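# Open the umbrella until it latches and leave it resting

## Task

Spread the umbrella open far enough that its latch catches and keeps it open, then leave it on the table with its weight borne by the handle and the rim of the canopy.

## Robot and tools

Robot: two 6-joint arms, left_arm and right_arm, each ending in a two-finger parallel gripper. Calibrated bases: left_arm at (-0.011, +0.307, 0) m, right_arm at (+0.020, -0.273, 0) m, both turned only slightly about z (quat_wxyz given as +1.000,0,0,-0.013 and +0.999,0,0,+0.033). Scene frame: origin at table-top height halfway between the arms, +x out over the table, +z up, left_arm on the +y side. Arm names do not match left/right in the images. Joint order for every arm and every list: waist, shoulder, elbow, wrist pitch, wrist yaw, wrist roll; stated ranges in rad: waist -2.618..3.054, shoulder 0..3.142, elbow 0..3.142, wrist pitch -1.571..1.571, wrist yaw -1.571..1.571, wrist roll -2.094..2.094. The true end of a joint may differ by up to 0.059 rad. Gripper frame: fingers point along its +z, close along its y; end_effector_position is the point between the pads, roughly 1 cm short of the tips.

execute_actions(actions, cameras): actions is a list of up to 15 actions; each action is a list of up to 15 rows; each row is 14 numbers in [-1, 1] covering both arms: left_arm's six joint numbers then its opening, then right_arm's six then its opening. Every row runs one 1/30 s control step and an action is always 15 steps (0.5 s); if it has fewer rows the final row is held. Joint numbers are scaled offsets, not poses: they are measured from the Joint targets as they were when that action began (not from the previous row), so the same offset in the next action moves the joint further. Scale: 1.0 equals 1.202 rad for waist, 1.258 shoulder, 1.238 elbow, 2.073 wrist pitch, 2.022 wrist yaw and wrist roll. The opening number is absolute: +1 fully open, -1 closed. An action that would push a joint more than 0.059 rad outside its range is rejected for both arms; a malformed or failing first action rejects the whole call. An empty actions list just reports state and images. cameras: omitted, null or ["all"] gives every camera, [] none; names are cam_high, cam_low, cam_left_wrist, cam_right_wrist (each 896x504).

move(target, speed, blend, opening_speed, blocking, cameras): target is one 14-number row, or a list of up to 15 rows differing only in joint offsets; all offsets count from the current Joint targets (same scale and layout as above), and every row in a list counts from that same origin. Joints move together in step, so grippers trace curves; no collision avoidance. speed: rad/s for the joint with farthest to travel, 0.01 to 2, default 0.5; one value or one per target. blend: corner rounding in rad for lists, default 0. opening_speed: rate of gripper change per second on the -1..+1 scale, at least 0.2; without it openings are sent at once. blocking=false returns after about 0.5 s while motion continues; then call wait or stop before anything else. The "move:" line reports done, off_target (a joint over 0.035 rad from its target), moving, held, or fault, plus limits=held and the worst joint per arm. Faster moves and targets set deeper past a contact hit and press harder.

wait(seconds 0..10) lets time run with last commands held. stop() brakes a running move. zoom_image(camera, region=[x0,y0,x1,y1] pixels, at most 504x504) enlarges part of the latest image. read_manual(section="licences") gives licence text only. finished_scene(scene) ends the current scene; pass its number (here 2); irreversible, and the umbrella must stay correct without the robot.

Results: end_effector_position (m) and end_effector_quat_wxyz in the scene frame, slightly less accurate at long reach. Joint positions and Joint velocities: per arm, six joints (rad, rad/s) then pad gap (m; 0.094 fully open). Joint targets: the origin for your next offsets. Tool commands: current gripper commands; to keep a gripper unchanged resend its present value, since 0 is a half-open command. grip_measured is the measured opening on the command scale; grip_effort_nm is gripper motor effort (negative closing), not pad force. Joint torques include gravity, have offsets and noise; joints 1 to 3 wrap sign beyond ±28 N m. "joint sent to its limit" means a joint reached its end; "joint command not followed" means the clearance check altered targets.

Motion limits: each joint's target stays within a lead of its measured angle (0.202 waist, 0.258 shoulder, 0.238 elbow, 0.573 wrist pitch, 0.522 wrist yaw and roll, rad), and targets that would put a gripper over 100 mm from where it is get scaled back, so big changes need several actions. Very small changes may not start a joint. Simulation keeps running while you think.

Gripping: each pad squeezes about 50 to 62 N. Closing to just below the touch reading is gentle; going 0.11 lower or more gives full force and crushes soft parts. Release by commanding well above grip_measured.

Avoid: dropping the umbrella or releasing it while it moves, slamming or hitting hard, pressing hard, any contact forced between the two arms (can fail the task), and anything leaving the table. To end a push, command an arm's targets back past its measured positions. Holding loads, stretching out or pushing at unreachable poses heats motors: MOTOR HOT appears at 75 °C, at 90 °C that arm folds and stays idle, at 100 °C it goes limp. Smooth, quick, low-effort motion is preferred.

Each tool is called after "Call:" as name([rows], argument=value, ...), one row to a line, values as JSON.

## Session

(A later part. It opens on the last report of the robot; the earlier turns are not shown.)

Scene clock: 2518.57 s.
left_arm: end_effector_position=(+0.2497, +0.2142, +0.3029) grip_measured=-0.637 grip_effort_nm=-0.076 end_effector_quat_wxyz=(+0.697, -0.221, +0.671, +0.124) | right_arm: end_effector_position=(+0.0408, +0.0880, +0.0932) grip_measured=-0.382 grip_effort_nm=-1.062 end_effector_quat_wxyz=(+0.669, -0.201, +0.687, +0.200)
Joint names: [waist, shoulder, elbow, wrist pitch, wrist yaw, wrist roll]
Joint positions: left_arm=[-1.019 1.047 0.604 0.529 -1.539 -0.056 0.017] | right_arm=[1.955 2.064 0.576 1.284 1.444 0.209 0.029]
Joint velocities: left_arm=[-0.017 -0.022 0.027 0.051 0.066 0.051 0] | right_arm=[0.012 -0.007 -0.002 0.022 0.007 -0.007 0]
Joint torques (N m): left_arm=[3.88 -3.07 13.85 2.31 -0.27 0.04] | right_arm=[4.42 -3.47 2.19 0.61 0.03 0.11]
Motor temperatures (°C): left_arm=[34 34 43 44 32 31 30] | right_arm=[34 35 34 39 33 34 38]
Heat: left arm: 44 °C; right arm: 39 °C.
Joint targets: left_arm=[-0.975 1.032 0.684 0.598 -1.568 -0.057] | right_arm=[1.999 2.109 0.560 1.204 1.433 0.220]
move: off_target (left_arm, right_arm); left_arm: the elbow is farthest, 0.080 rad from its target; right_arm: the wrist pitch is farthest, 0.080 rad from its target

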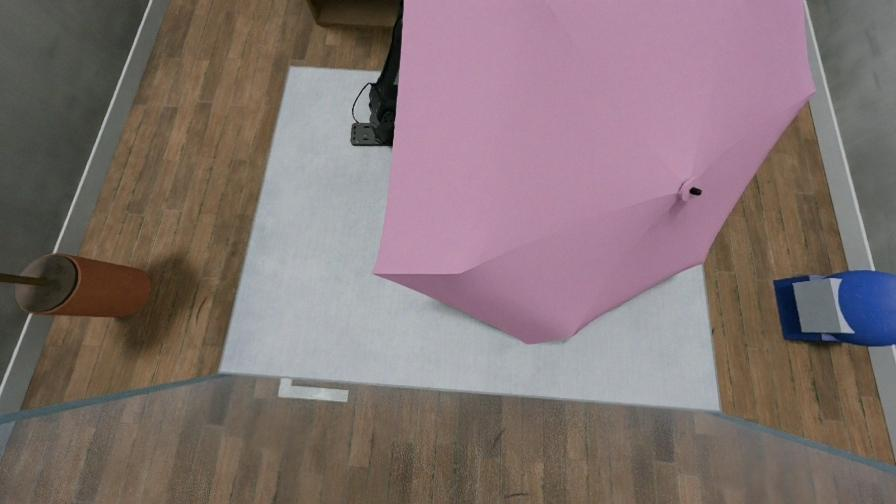

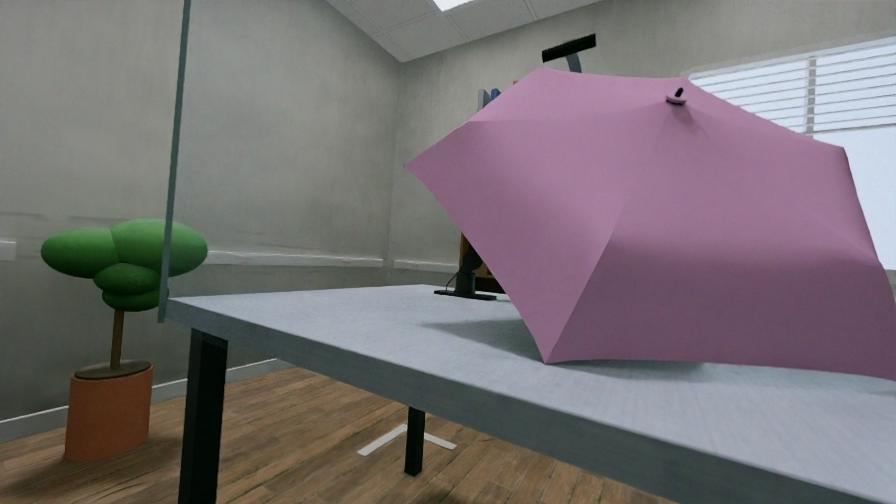

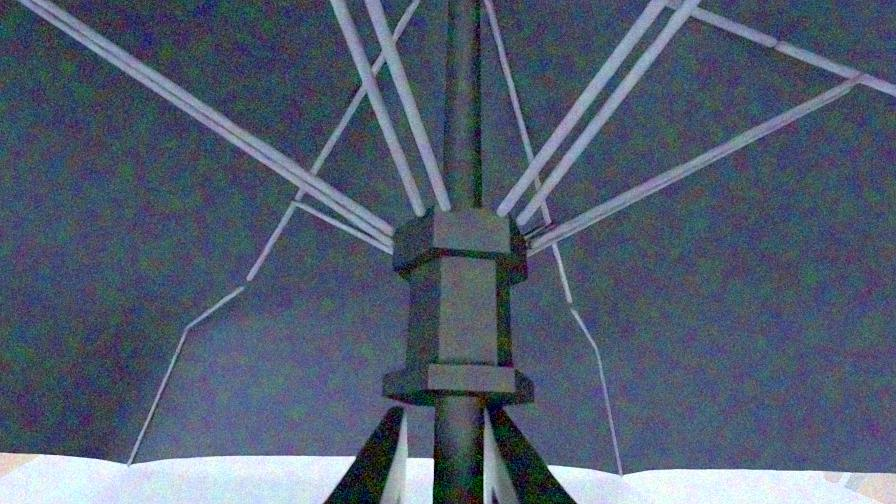

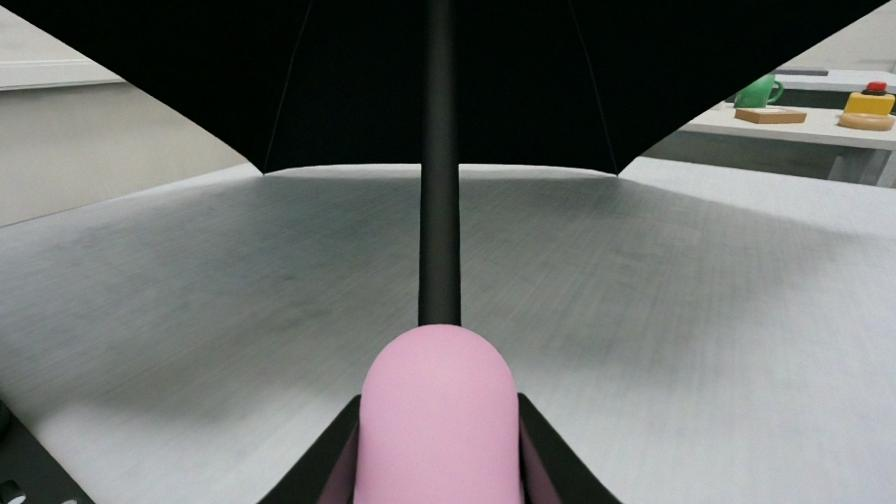

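Call:
move(target=[0.0447,-0.016,0.0544,0.0216,0,0.0203,-0.638,0.0264,0.0211,-0.0161,-0.0299,-0.009,0,-0.6], speed=0.1)

Scene clock: 2529.07 s.
left_arm: end_effector_position=(+0.2534, +0.2290, +0.3261) grip_measured=-0.637 grip_effort_nm=-0.061 end_effector_quat_wxyz=(+0.696, -0.263, +0.655, +0.129) | right_arm: end_effector_position=(+0.0312, +0.0845, +0.0839) grip_measured=-0.382 grip_effort_nm=-1.062 end_effector_quat_wxyz=(+0.669, -0.217, +0.683, +0.196)
Joint names: [waist, shoulder, elbow, wrist pitch, wrist yaw, wrist roll]
Joint positions: left_arm=[-0.968 1.047 0.67 0.561 -1.558 -0.015 0.017] | right_arm=[1.988 2.091 0.573 1.268 1.459 0.226 0.029]
Joint velocities: left_arm=[0.007 0.007 -0.007 -0.066 -0.066 -0.022 -0.001] | right_arm=[-0.007 -0.002 0.022 -0.081 0.081 -0.037 0]
Joint torques (N m): left_arm=[4.07 -4.64 14.01 2.38 -0.03 0.05] | right_arm=[4.27 -3.56 0.73 0.2 -0.33 -0.05]
Motor temperatures (°C): left_arm=[34 34 46 46 32 31 30] | right_arm=[34 34 34 39 33 34 38]
Heat: left arm: 46 °C; right arm: 39 °C.
Joint targets: left_arm=[-0.921 1.012 0.752 0.643 -1.568 -0.016] | right_arm=[2.031 2.136 0.540 1.142 1.415 0.220]
move: off_target (left_arm, right_arm); left_arm: the elbow is farthest, 0.081 rad from its target; right_arm: the wrist pitch is farthest, 0.126 rad from its target

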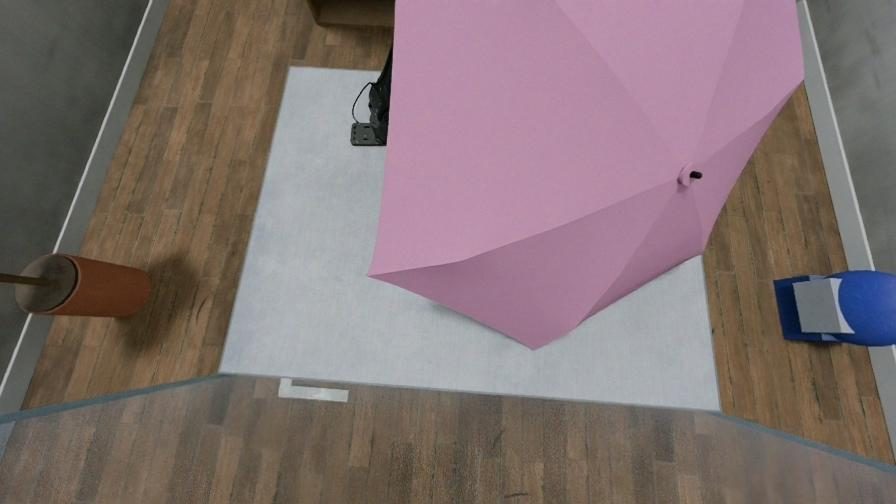

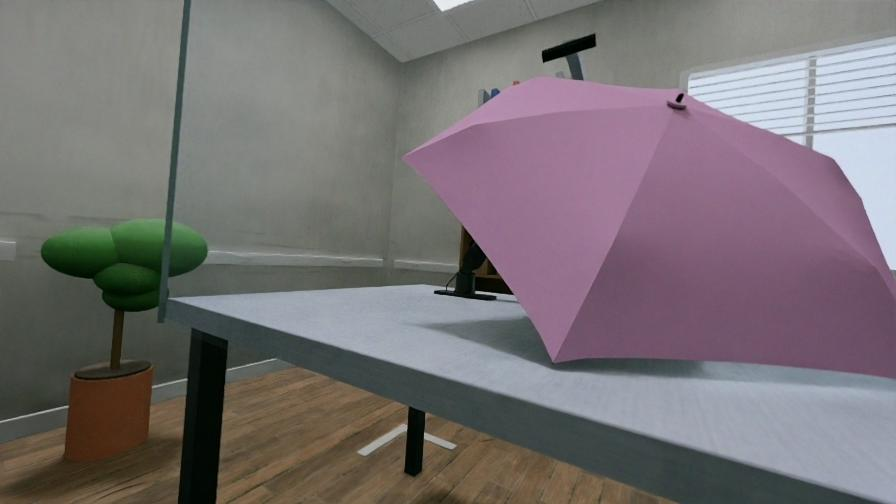

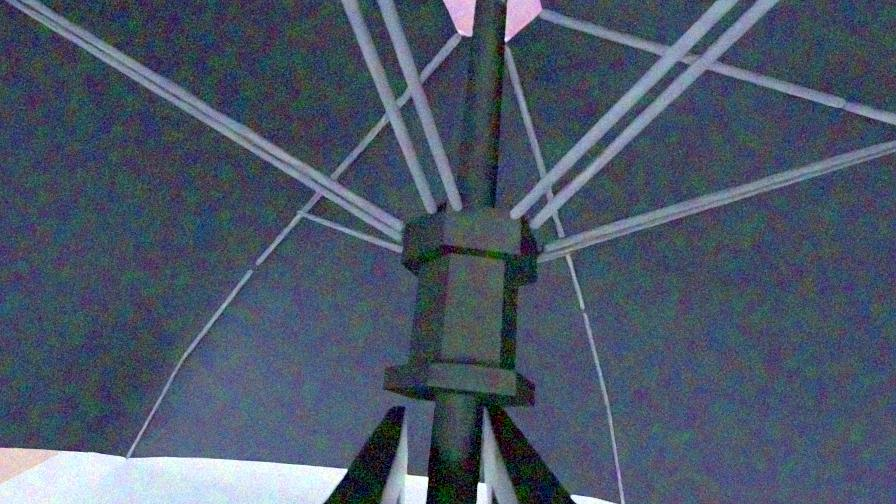

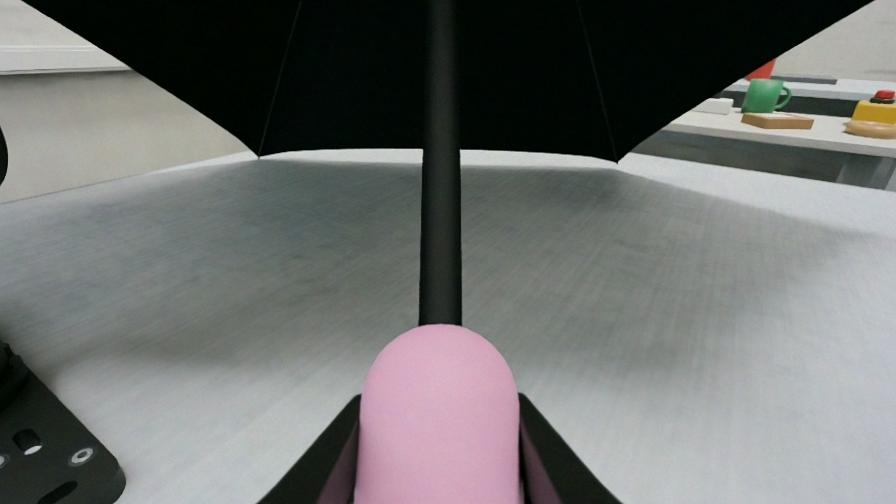

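Call:
move(target=[0.0494,0.0045,0.0502,0.0184,0.0114,0.0767,-0.638,0.022,0.0176,-0.0134,-0.0249,-0.0075,0,-0.6], speed=0.1)

Scene clock: 2545.43 s.
left_arm: end_effector_position=(+0.2570, +0.2305, +0.3287) grip_measured=-0.637 grip_effort_nm=-0.066 end_effector_quat_wxyz=(+0.682, -0.205, +0.675, +0.192) | right_arm: end_effector_position=(+0.0312, +0.0845, +0.0838) grip_measured=-0.382 grip_effort_nm=-1.072 end_effector_quat_wxyz=(+0.669, -0.217, +0.683, +0.196)
Joint names: [waist, shoulder, elbow, wrist pitch, wrist yaw, wrist roll]
Joint positions: left_arm=[-0.949 1.051 0.685 0.532 -1.543 0.146 0.017] | right_arm=[1.988 2.091 0.573 1.268 1.459 0.226 0.029]
Joint velocities: left_arm=[-0.002 -0.007 -0.002 0.037 0.007 -0.022 0] | right_arm=[-0.002 -0.007 -0.002 -0.037 0.007 -0.007 0.002]
Joint torques (N m): left_arm=[7.64 -4.52 17.96 3.12 0.04 -0.04] | right_arm=[6.91 -1.85 -0.75 -0.28 -0.49 -0.04]
Motor temperatures (°C): left_arm=[35 35 48 46 32 31 30] | right_arm=[34 34 33 38 33 34 38]
Heat: left arm: 48 °C; right arm: 38 °C.
Joint targets: left_arm=[-0.862 1.018 0.814 0.681 -1.545 0.139] | right_arm=[2.058 2.158 0.524 1.090 1.400 0.220]
move: off_target (left_arm, right_arm); left_arm: the wrist pitch is farthest, 0.150 rad from its target; right_arm: the wrist pitch is farthest, 0.177 rad from its target

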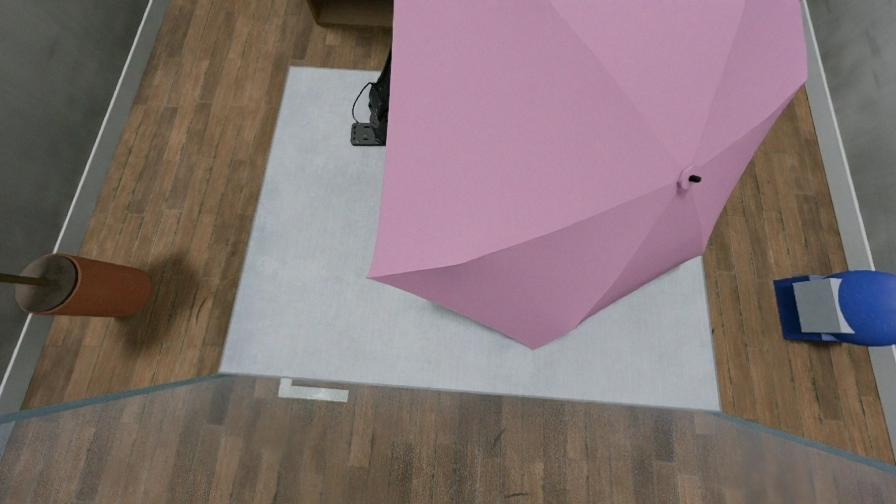

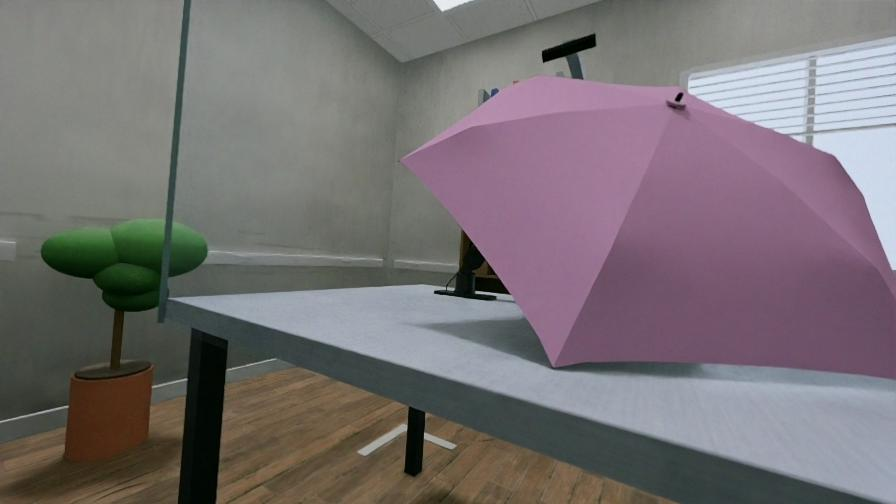

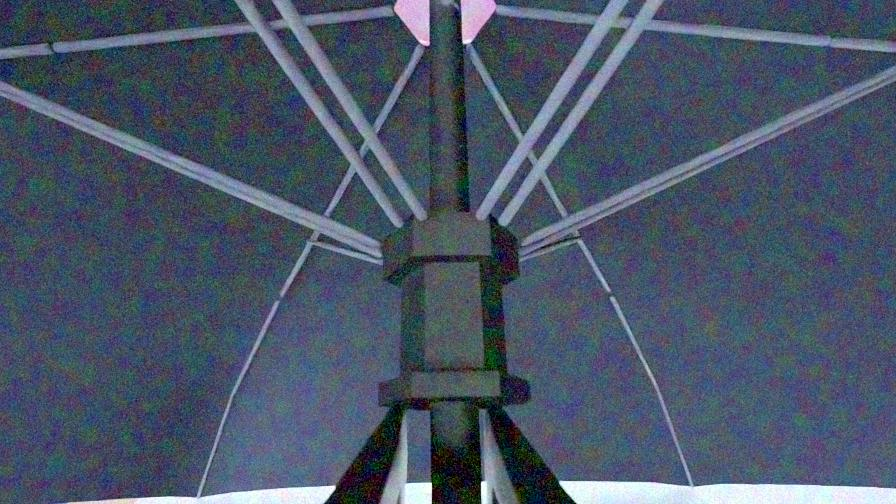

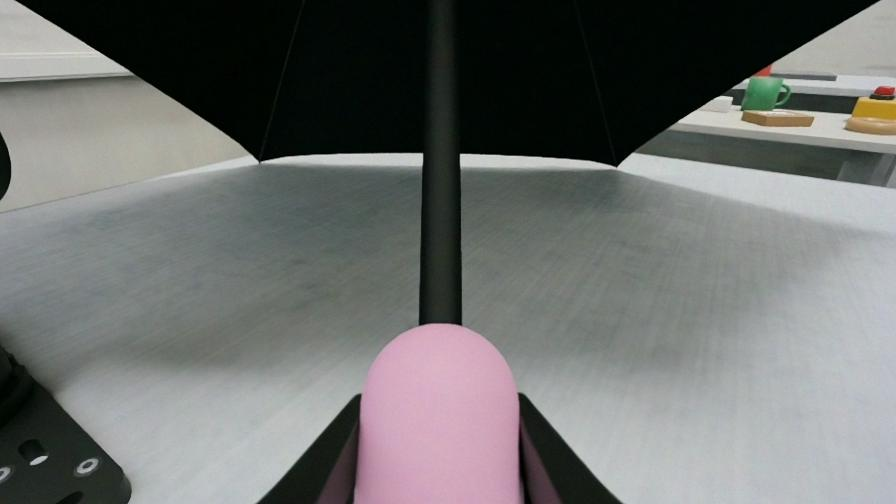

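Call:
zoom_image(camera="cam_left_wrist", region=[300, 0, 600, 260])

Call:
zoom_image(camera="cam_left_wrist", region=[330, 240, 590, 504])

Scaled by 1.680 from the camera's 896x504 image, which has a finer 1280x720 frame.

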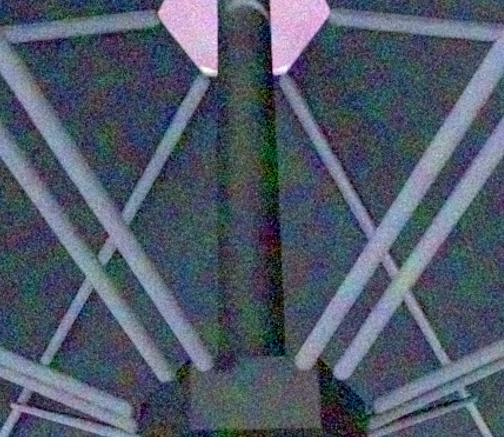

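Scaled by 1.909 from the camera's 896x504 image, which has a finer 1280x720 frame.

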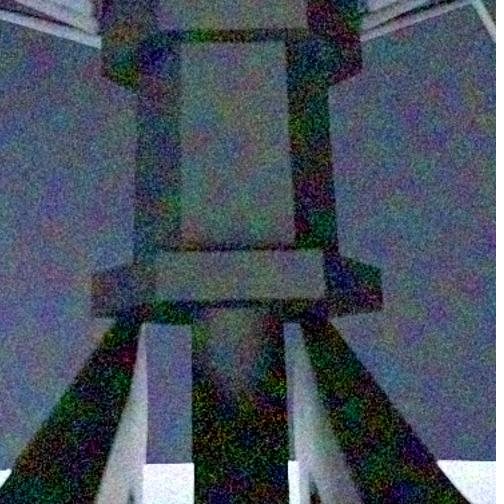

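Call:
move(target=[-0.1036,0.0114,-0.1453,-0.0553,0.001,-0.0064,-0.638,-0.0541,-0.0413,0.0541,0.0989,0.042,0.0064,-0.6], speed=0.15)

Scene clock: 2560.27 s.
left_arm: end_effector_position=(+0.2532, +0.2248, +0.3217) grip_measured=-0.637 grip_effort_nm=-0.066 end_effector_quat_wxyz=(+0.687, -0.202, +0.676, +0.176) | right_arm: end_effector_position=(+0.0312, +0.0839, +0.0860) grip_measured=-0.382 grip_effort_nm=-1.077 end_effector_quat_wxyz=(+0.669, -0.207, +0.685, +0.202)
Joint names: [waist, shoulder, elbow, wrist pitch, wrist yaw, wrist roll]
Joint positions: left_arm=[-0.979 1.046 0.653 0.566 -1.545 0.133 0.017] | right_arm=[1.99 2.091 0.573 1.289 1.466 0.228 0.029]
Joint velocities: left_arm=[-0.022 -0.002 0.002 0.022 0.007 0.037 0] | right_arm=[0.002 0.007 -0.017 -0.051 0.066 0.037 0.001]
Joint torques (N m): left_arm=[-0.61 -2.97 5.71 1.54 0.09 -0.03] | right_arm=[0.28 -5.7 5.01 1.38 0.37 0.05]
Motor temperatures (°C): left_arm=[35 35 49 51 32 31 30] | right_arm=[35 34 33 37 33 34 38]
Heat: left arm: 51 °C; right arm: 38 °C.
Joint targets: left_arm=[-0.986 1.032 0.634 0.566 -1.543 0.126] | right_arm=[1.992 2.106 0.591 1.295 1.485 0.233]
move: done

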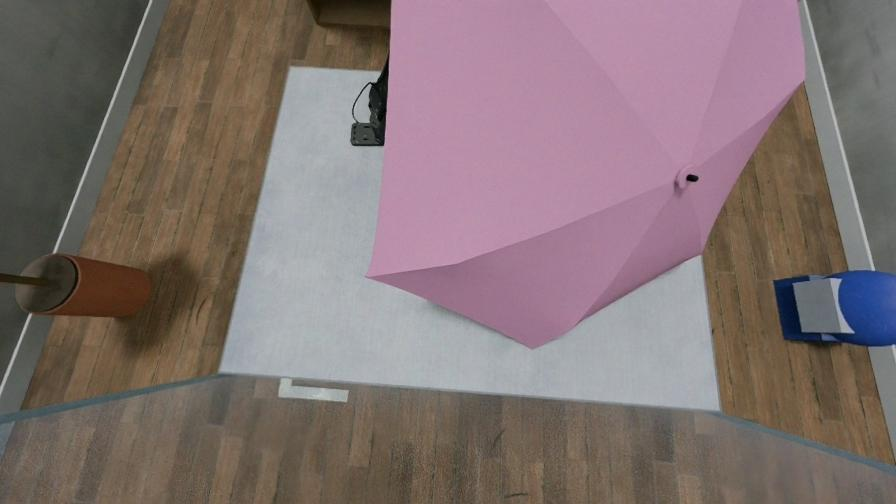

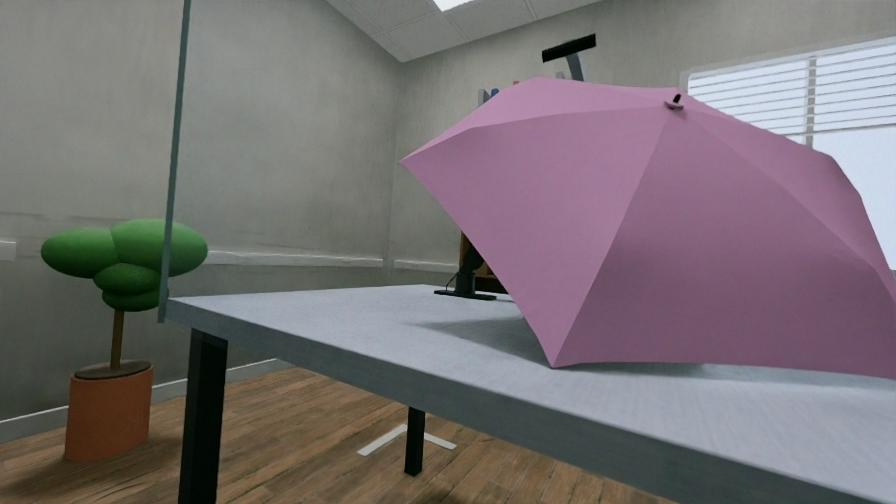

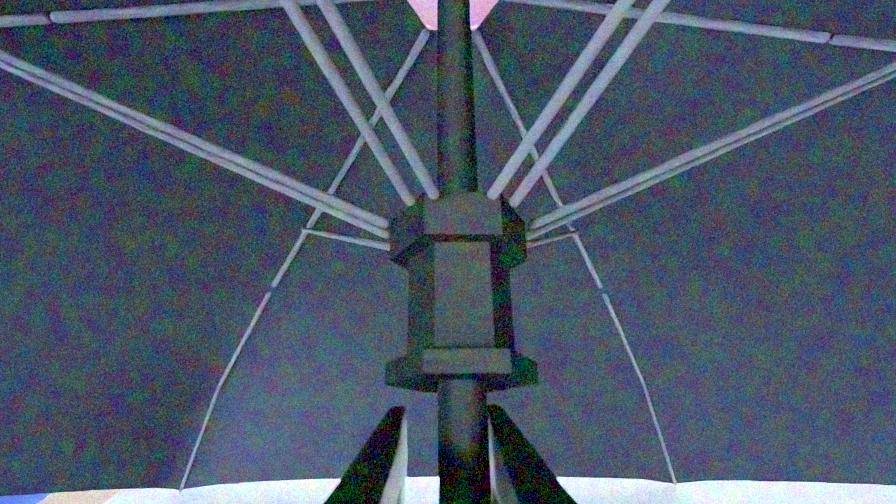

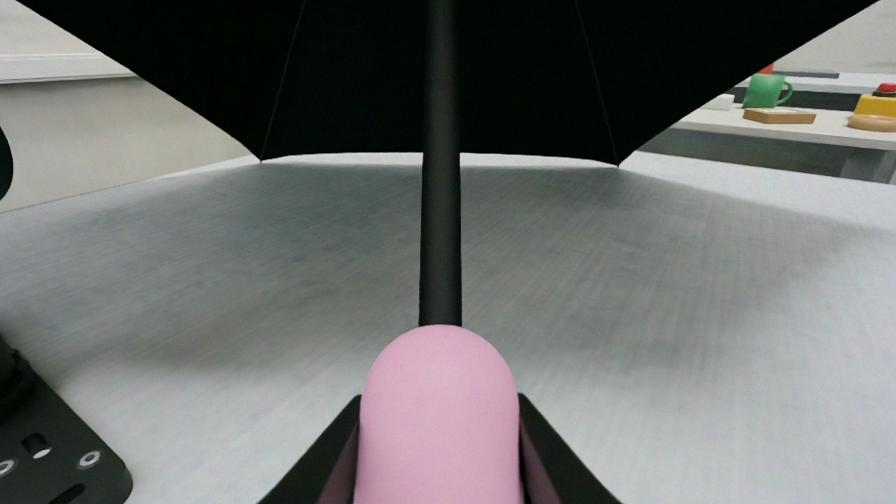

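Call:
move(target=[-0.22,-0.1622,-0.0339,-0.1085,-0.001,-0.1365,0.0,0,0,0,0,0,0,-0.6], speed=0.25)

Scene clock: 2583.23 s.
left_arm: end_effector_position=(+0.2104, +0.1974, +0.3289) grip_measured=-0.001 grip_effort_nm=0.066 end_effector_quat_wxyz=(+0.708, -0.194, +0.679, -0.002) | right_arm: end_effector_position=(+0.0312, +0.0839, +0.0860) grip_measured=-0.382 grip_effort_nm=-1.067 end_effector_quat_wxyz=(+0.669, -0.207, +0.685, +0.202)
Joint names: [waist, shoulder, elbow, wrist pitch, wrist yaw, wrist roll]
Joint positions: left_arm=[-1.244 0.838 0.613 0.363 -1.545 -0.145 0.047] | right_arm=[1.99 2.091 0.573 1.289 1.466 0.228 0.029]
Joint velocities: left_arm=[0.002 0.012 0.017 -0.095 0.022 -0.037 0] | right_arm=[-0.002 -0.012 -0.007 -0.007 -0.051 0.022 -0.001]
Joint torques (N m): left_arm=[-0.5 -1.35 5.65 1.32 0.06 -0.02] | right_arm=[0.25 -5.67 4.96 1.37 0.38 0.06]
Motor temperatures (°C): left_arm=[34 34 44 46 32 31 30] | right_arm=[34 34 34 38 33 34 38]
Heat: left arm: 46 °C; right arm: 38 °C.
Joint targets: left_arm=[-1.251 0.828 0.592 0.341 -1.545 -0.150] | right_arm=[1.992 2.106 0.591 1.295 1.485 0.233]
move: done

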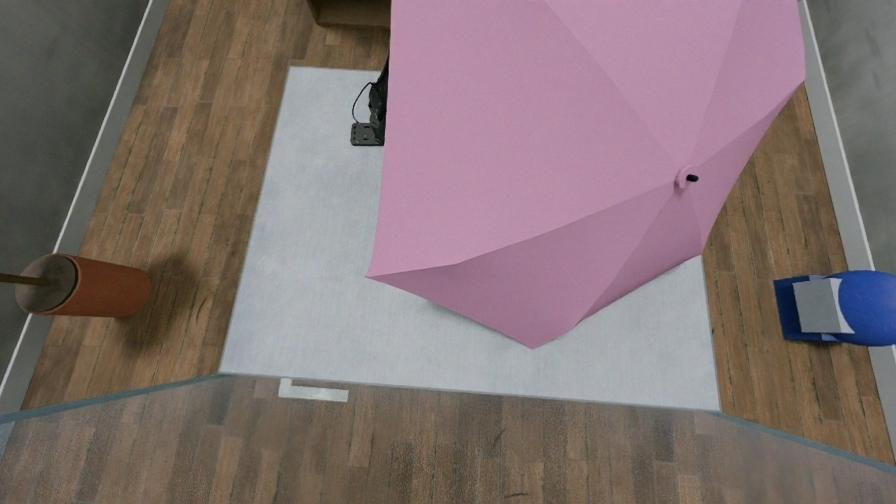

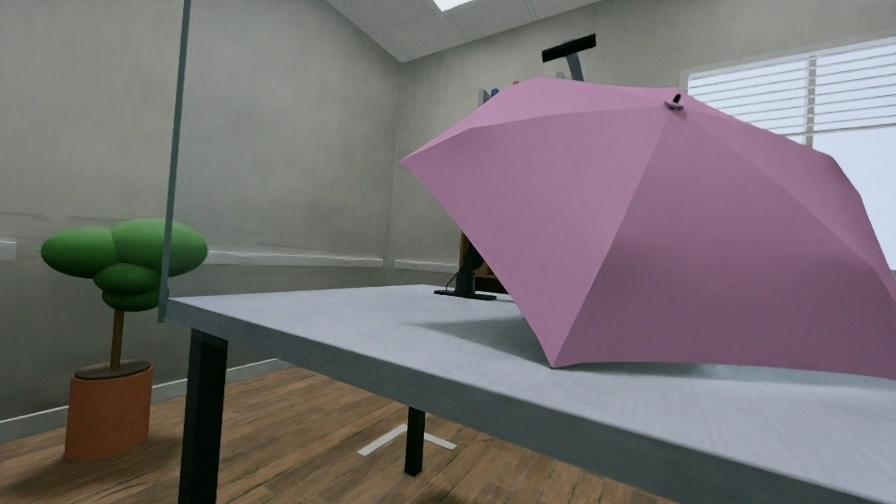

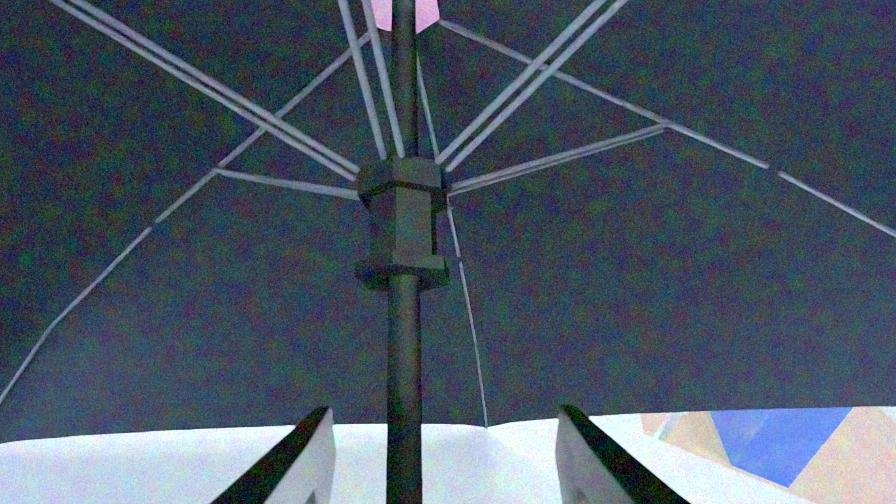

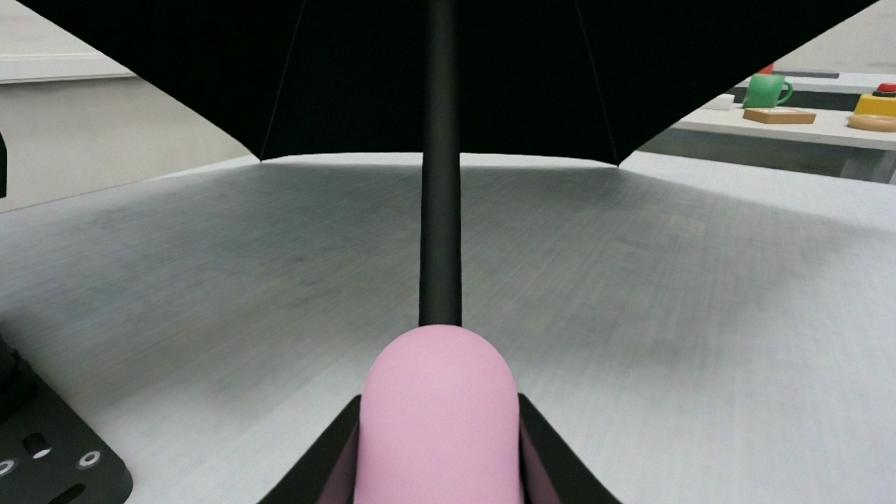

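Call:
zoom_image(camera="cam_high", region=[600, 150, 860, 430])

Call:
zoom_image(camera="cam_low", region=[500, 250, 896, 504])

Scaled by 1.800 from the camera's 896x504 image, which has a finer 1280x720 frame.

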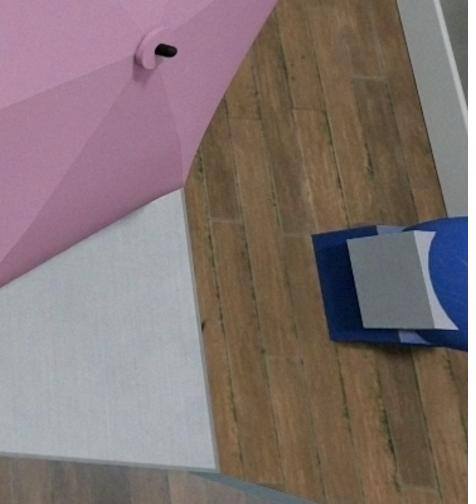

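Scaled by 1.273 from the camera's 896x504 image, which has a finer 1280x720 frame.

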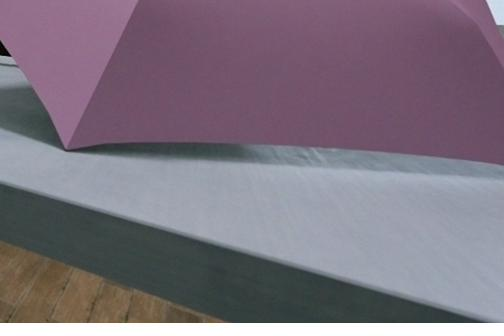

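Call:
move([
  [0.0325,-0.3092,-0.2189,0.0625,0.382,0.0371,0.0,0,0,0,0,0,0,-0.6],
  [0.0649,-0.6184,-0.4378,0.1249,0.7641,0.0742,0.0,0,0,0,0,0,0,-0.6],
], speed=0.6, blend=0.1)

Scene clock: 2647.53 s.
left_arm: end_effector_position=(+0.0648, +0.1143, +0.3372) grip_measured=-0.001 grip_effort_nm=0.066 end_effector_quat_wxyz=(+0.728, +0.261, +0.387, -0.502) | right_arm: end_effector_position=(+0.0312, +0.0839, +0.0860) grip_measured=-0.382 grip_effort_nm=-1.062 end_effector_quat_wxyz=(+0.669, -0.207, +0.685, +0.202)
Joint names: [waist, shoulder, elbow, wrist pitch, wrist yaw, wrist roll]
Joint positions: left_arm=[-1.18 0.066 0.069 0.597 -0.007 -0.006 0.047] | right_arm=[1.99 2.091 0.573 1.289 1.466 0.228 0.029]
Joint velocities: left_arm=[-0.012 -0.007 -0.002 -0.066 -0.051 0.022 -0.001] | right_arm=[0.017 0.017 0.002 0.022 -0.022 -0.007 0]
Joint torques (N m): left_arm=[0.7 1.02 5.83 1.83 0.06 0.12] | right_arm=[0.29 -5.7 5 1.39 0.37 0.05]
Motor temperatures (°C): left_arm=[34 34 43 42 32 31 30] | right_arm=[34 34 34 39 33 34 38]
Heat: left arm: 43 °C; right arm: 39 °C.
Joint targets: left_arm=[-1.173 0.050 0.050 0.600 0.000 0.000] | right_arm=[1.992 2.106 0.591 1.295 1.485 0.233]
move: done

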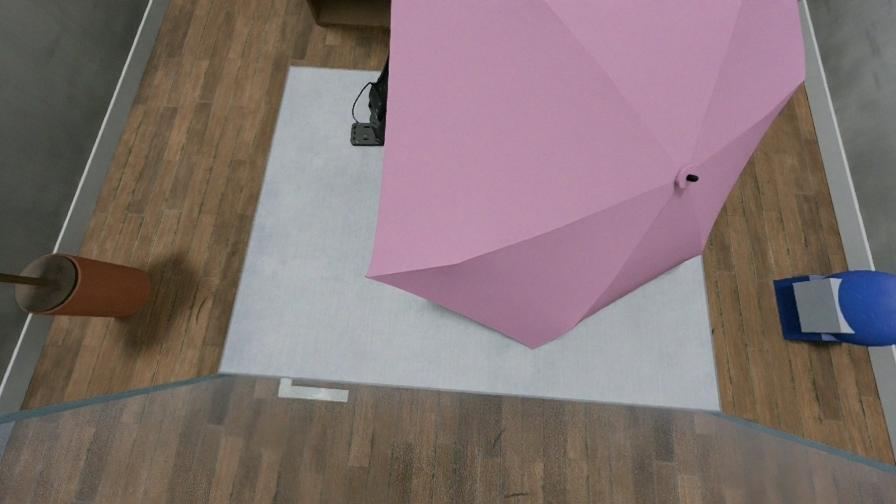

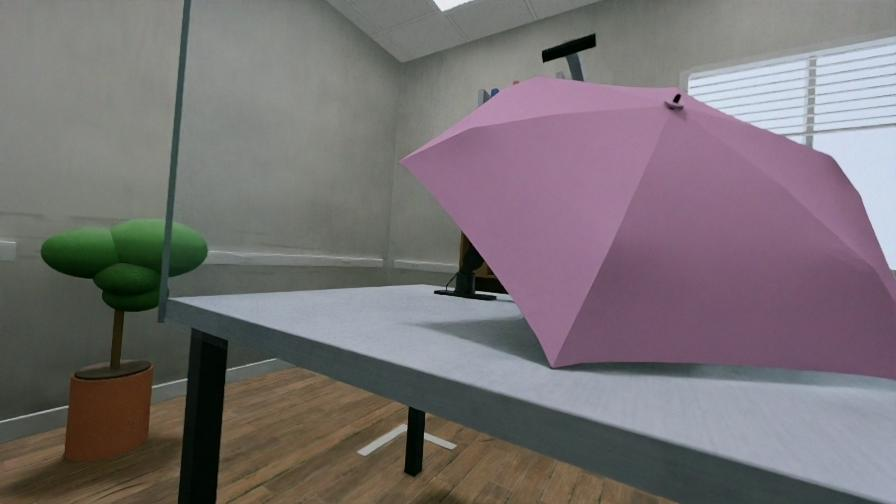

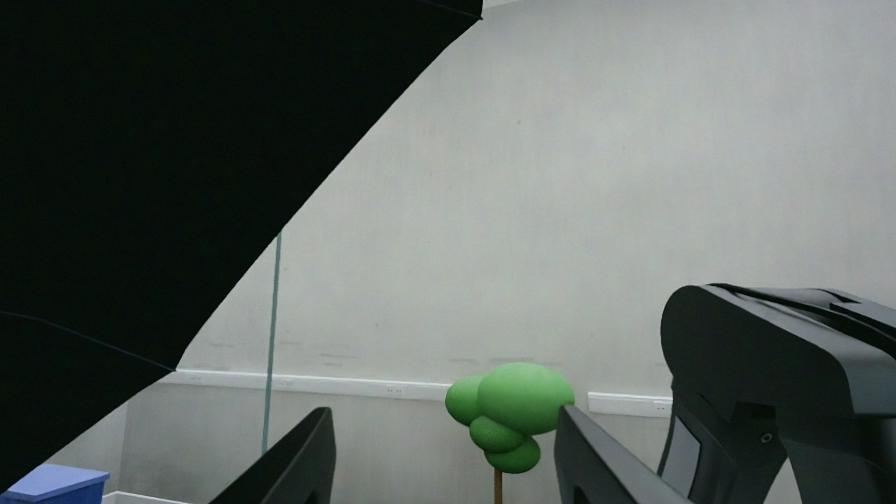

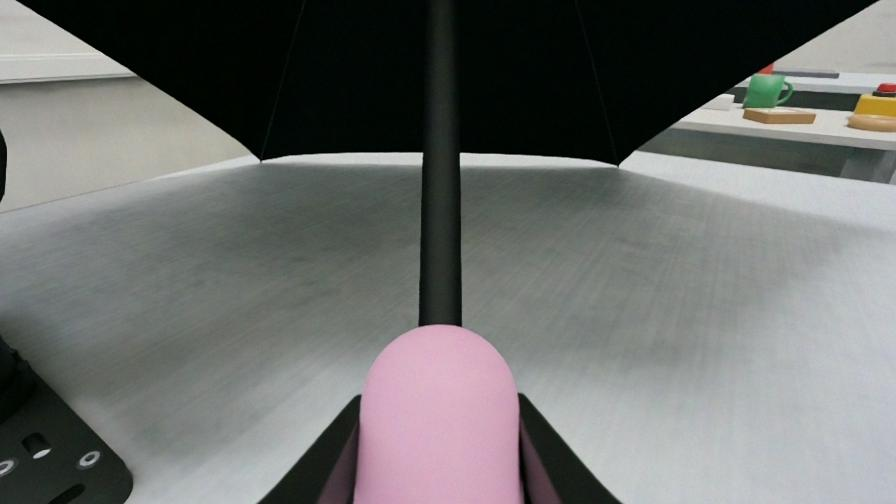

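Call:
move([
  [0,0,0,0,0,0,0.0,0.0216,-0.0814,-0.0212,-0.2508,-0.002,0.2235,-0.6],
  [0,0,0,0,0,0,0.0,0.0446,-0.1073,-0.0024,-0.4836,-0.0109,0.4342,-0.6],
  [0,0,0,0,0,0,0.0,0.0691,-0.1304,-0.0073,-0.6343,-0.0272,0.5772,-0.6],
], speed=0.25, blend=0.05)

Scene clock: 2670.57 s.
left_arm: end_effector_position=(+0.0645, +0.1143, +0.3374) grip_measured=-0.001 grip_effort_nm=0.061 end_effector_quat_wxyz=(+0.728, +0.261, +0.386, -0.503) | right_arm: end_effector_position=(+0.0385, +0.0243, +0.0447) grip_measured=-0.382 grip_effort_nm=-1.057 end_effector_quat_wxyz=(+0.642, -0.217, +0.709, +0.195)
Joint names: [waist, shoulder, elbow, wrist pitch, wrist yaw, wrist roll]
Joint positions: left_arm=[-1.18 0.066 0.069 0.598 -0.006 -0.006 0.047] | right_arm=[2.076 1.966 0.573 0.009 1.468 1.382 0.029]
Joint velocities: left_arm=[-0.007 -0.002 0.007 0.037 -0.037 -0.095 0] | right_arm=[-0.017 -0.007 -0.002 -0.007 0.007 0.037 0.001]
Joint torques (N m): left_arm=[0.68 1.02 5.83 1.84 0.04 0.11] | right_arm=[-0.1 -7.83 4.15 0.35 0.21 0.19]
Motor temperatures (°C): left_arm=[34 34 43 44 32 31 30] | right_arm=[34 35 34 38 33 34 38]
Heat: left arm: 44 °C; right arm: 38 °C.
Joint targets: left_arm=[-1.173 0.050 0.050 0.600 0.000 0.000] | right_arm=[2.075 1.942 0.582 -0.019 1.430 1.400]
move: off_target (right_arm); right_arm: the wrist yaw is farthest, 0.038 rad from its target

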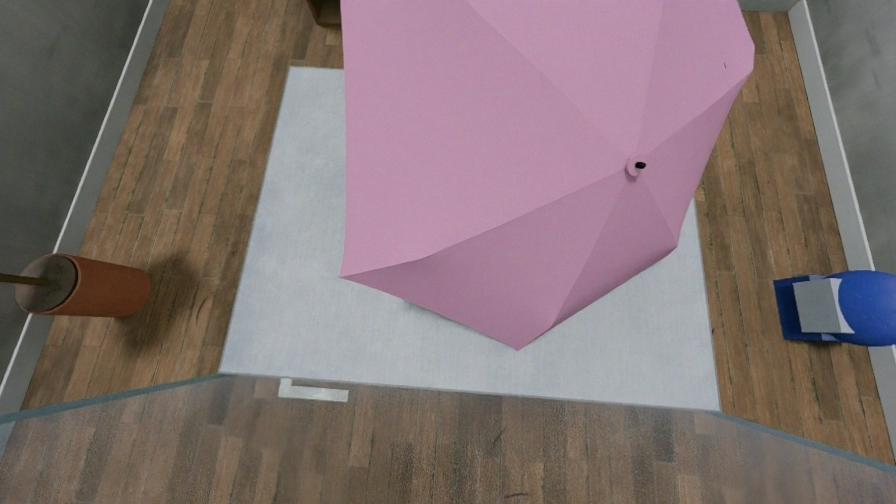

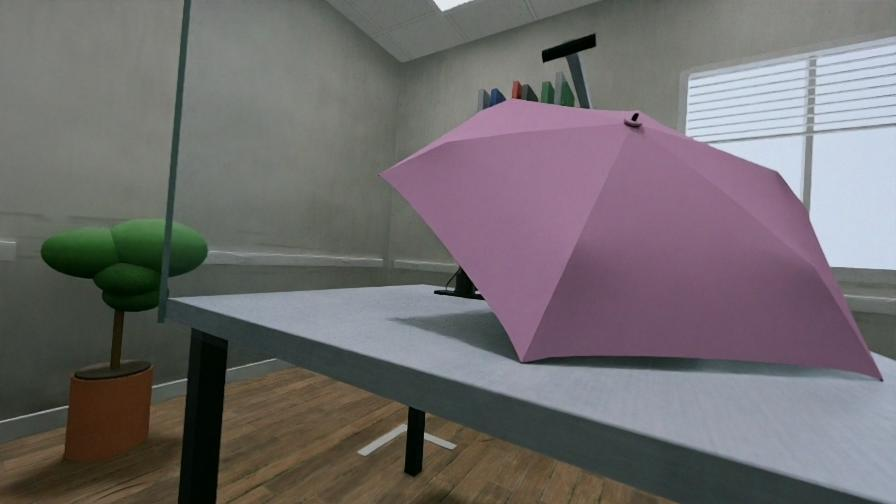

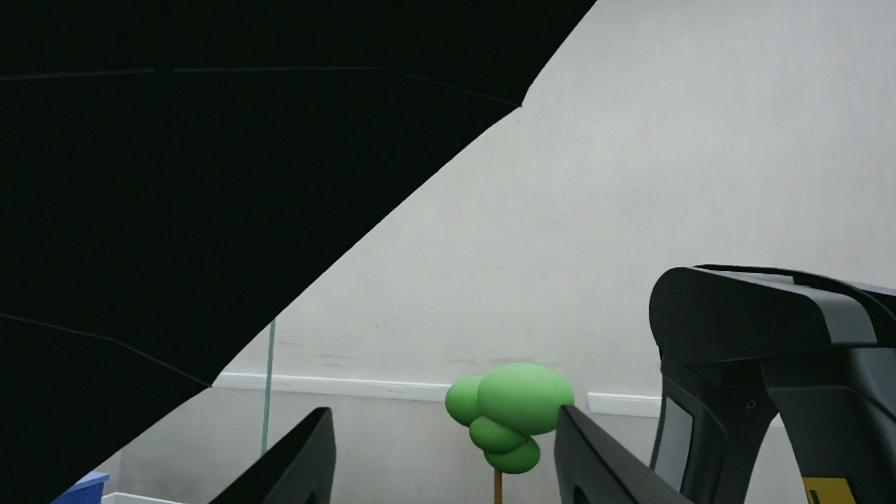

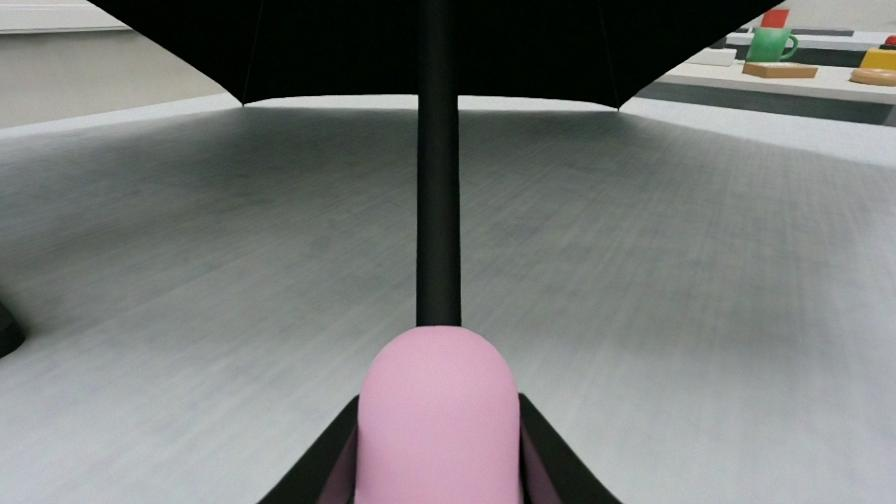

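Call:
move(target=[0,0,0,0,0,0,0.0,0,0,0,0,-0.0292,0,-0.6], speed=0.1, cameras=["cam_right_wrist"])

Scene clock: 2678.83 s.
left_arm: end_effector_position=(+0.0645, +0.1143, +0.3374) grip_measured=-0.001 grip_effort_nm=0.071 end_effector_quat_wxyz=(+0.728, +0.261, +0.386, -0.503) | right_arm: end_effector_position=(+0.0372, +0.0247, +0.0378) grip_measured=-0.382 grip_effort_nm=-1.062 end_effector_quat_wxyz=(+0.627, -0.222, +0.721, +0.194)
Joint names: [waist, shoulder, elbow, wrist pitch, wrist yaw, wrist roll]
Joint positions: left_arm=[-1.18 0.066 0.069 0.598 -0.006 -0.006 0.047] | right_arm=[2.076 1.966 0.573 0.006 1.429 1.388 0.029]
Joint velocities: left_arm=[-0.012 -0.002 -0.002 -0.066 0.007 -0.022 -0.001] | right_arm=[-0.022 -0.007 0.007 0.037 0.007 0.007 0]
Joint torques (N m): left_arm=[0.69 1.01 5.83 1.83 0.04 0.11] | right_arm=[-0.12 -7.82 4.14 0.36 0 0.13]
Motor temperatures (°C): left_arm=[34 34 43 45 32 31 30] | right_arm=[34 35 34 38 33 34 38]
Heat: left arm: 45 °C; right arm: 38 °C.
Joint targets: left_arm=[-1.173 0.050 0.050 0.600 0.000 0.000] | right_arm=[2.075 1.942 0.582 -0.019 1.371 1.400]
move: off_target (right_arm); right_arm: the wrist yaw is farthest, 0.058 rad from its target
Images, in order (width x height): cam_right_wrist 896x504.

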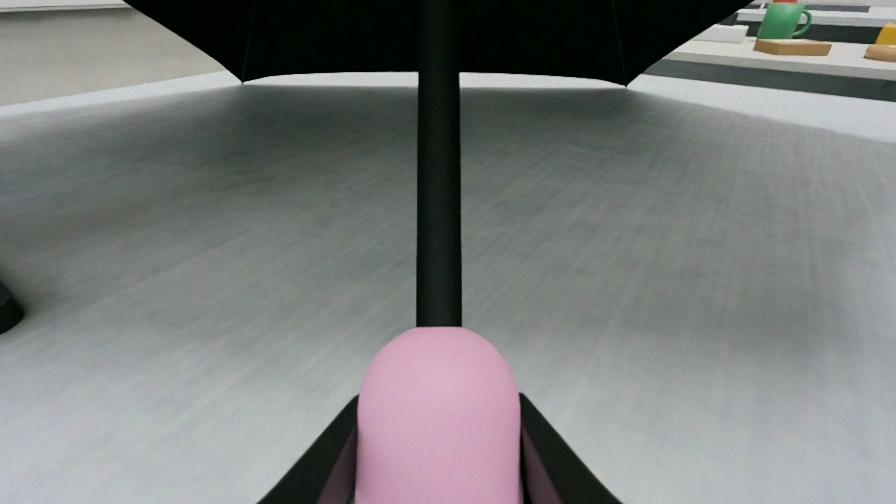

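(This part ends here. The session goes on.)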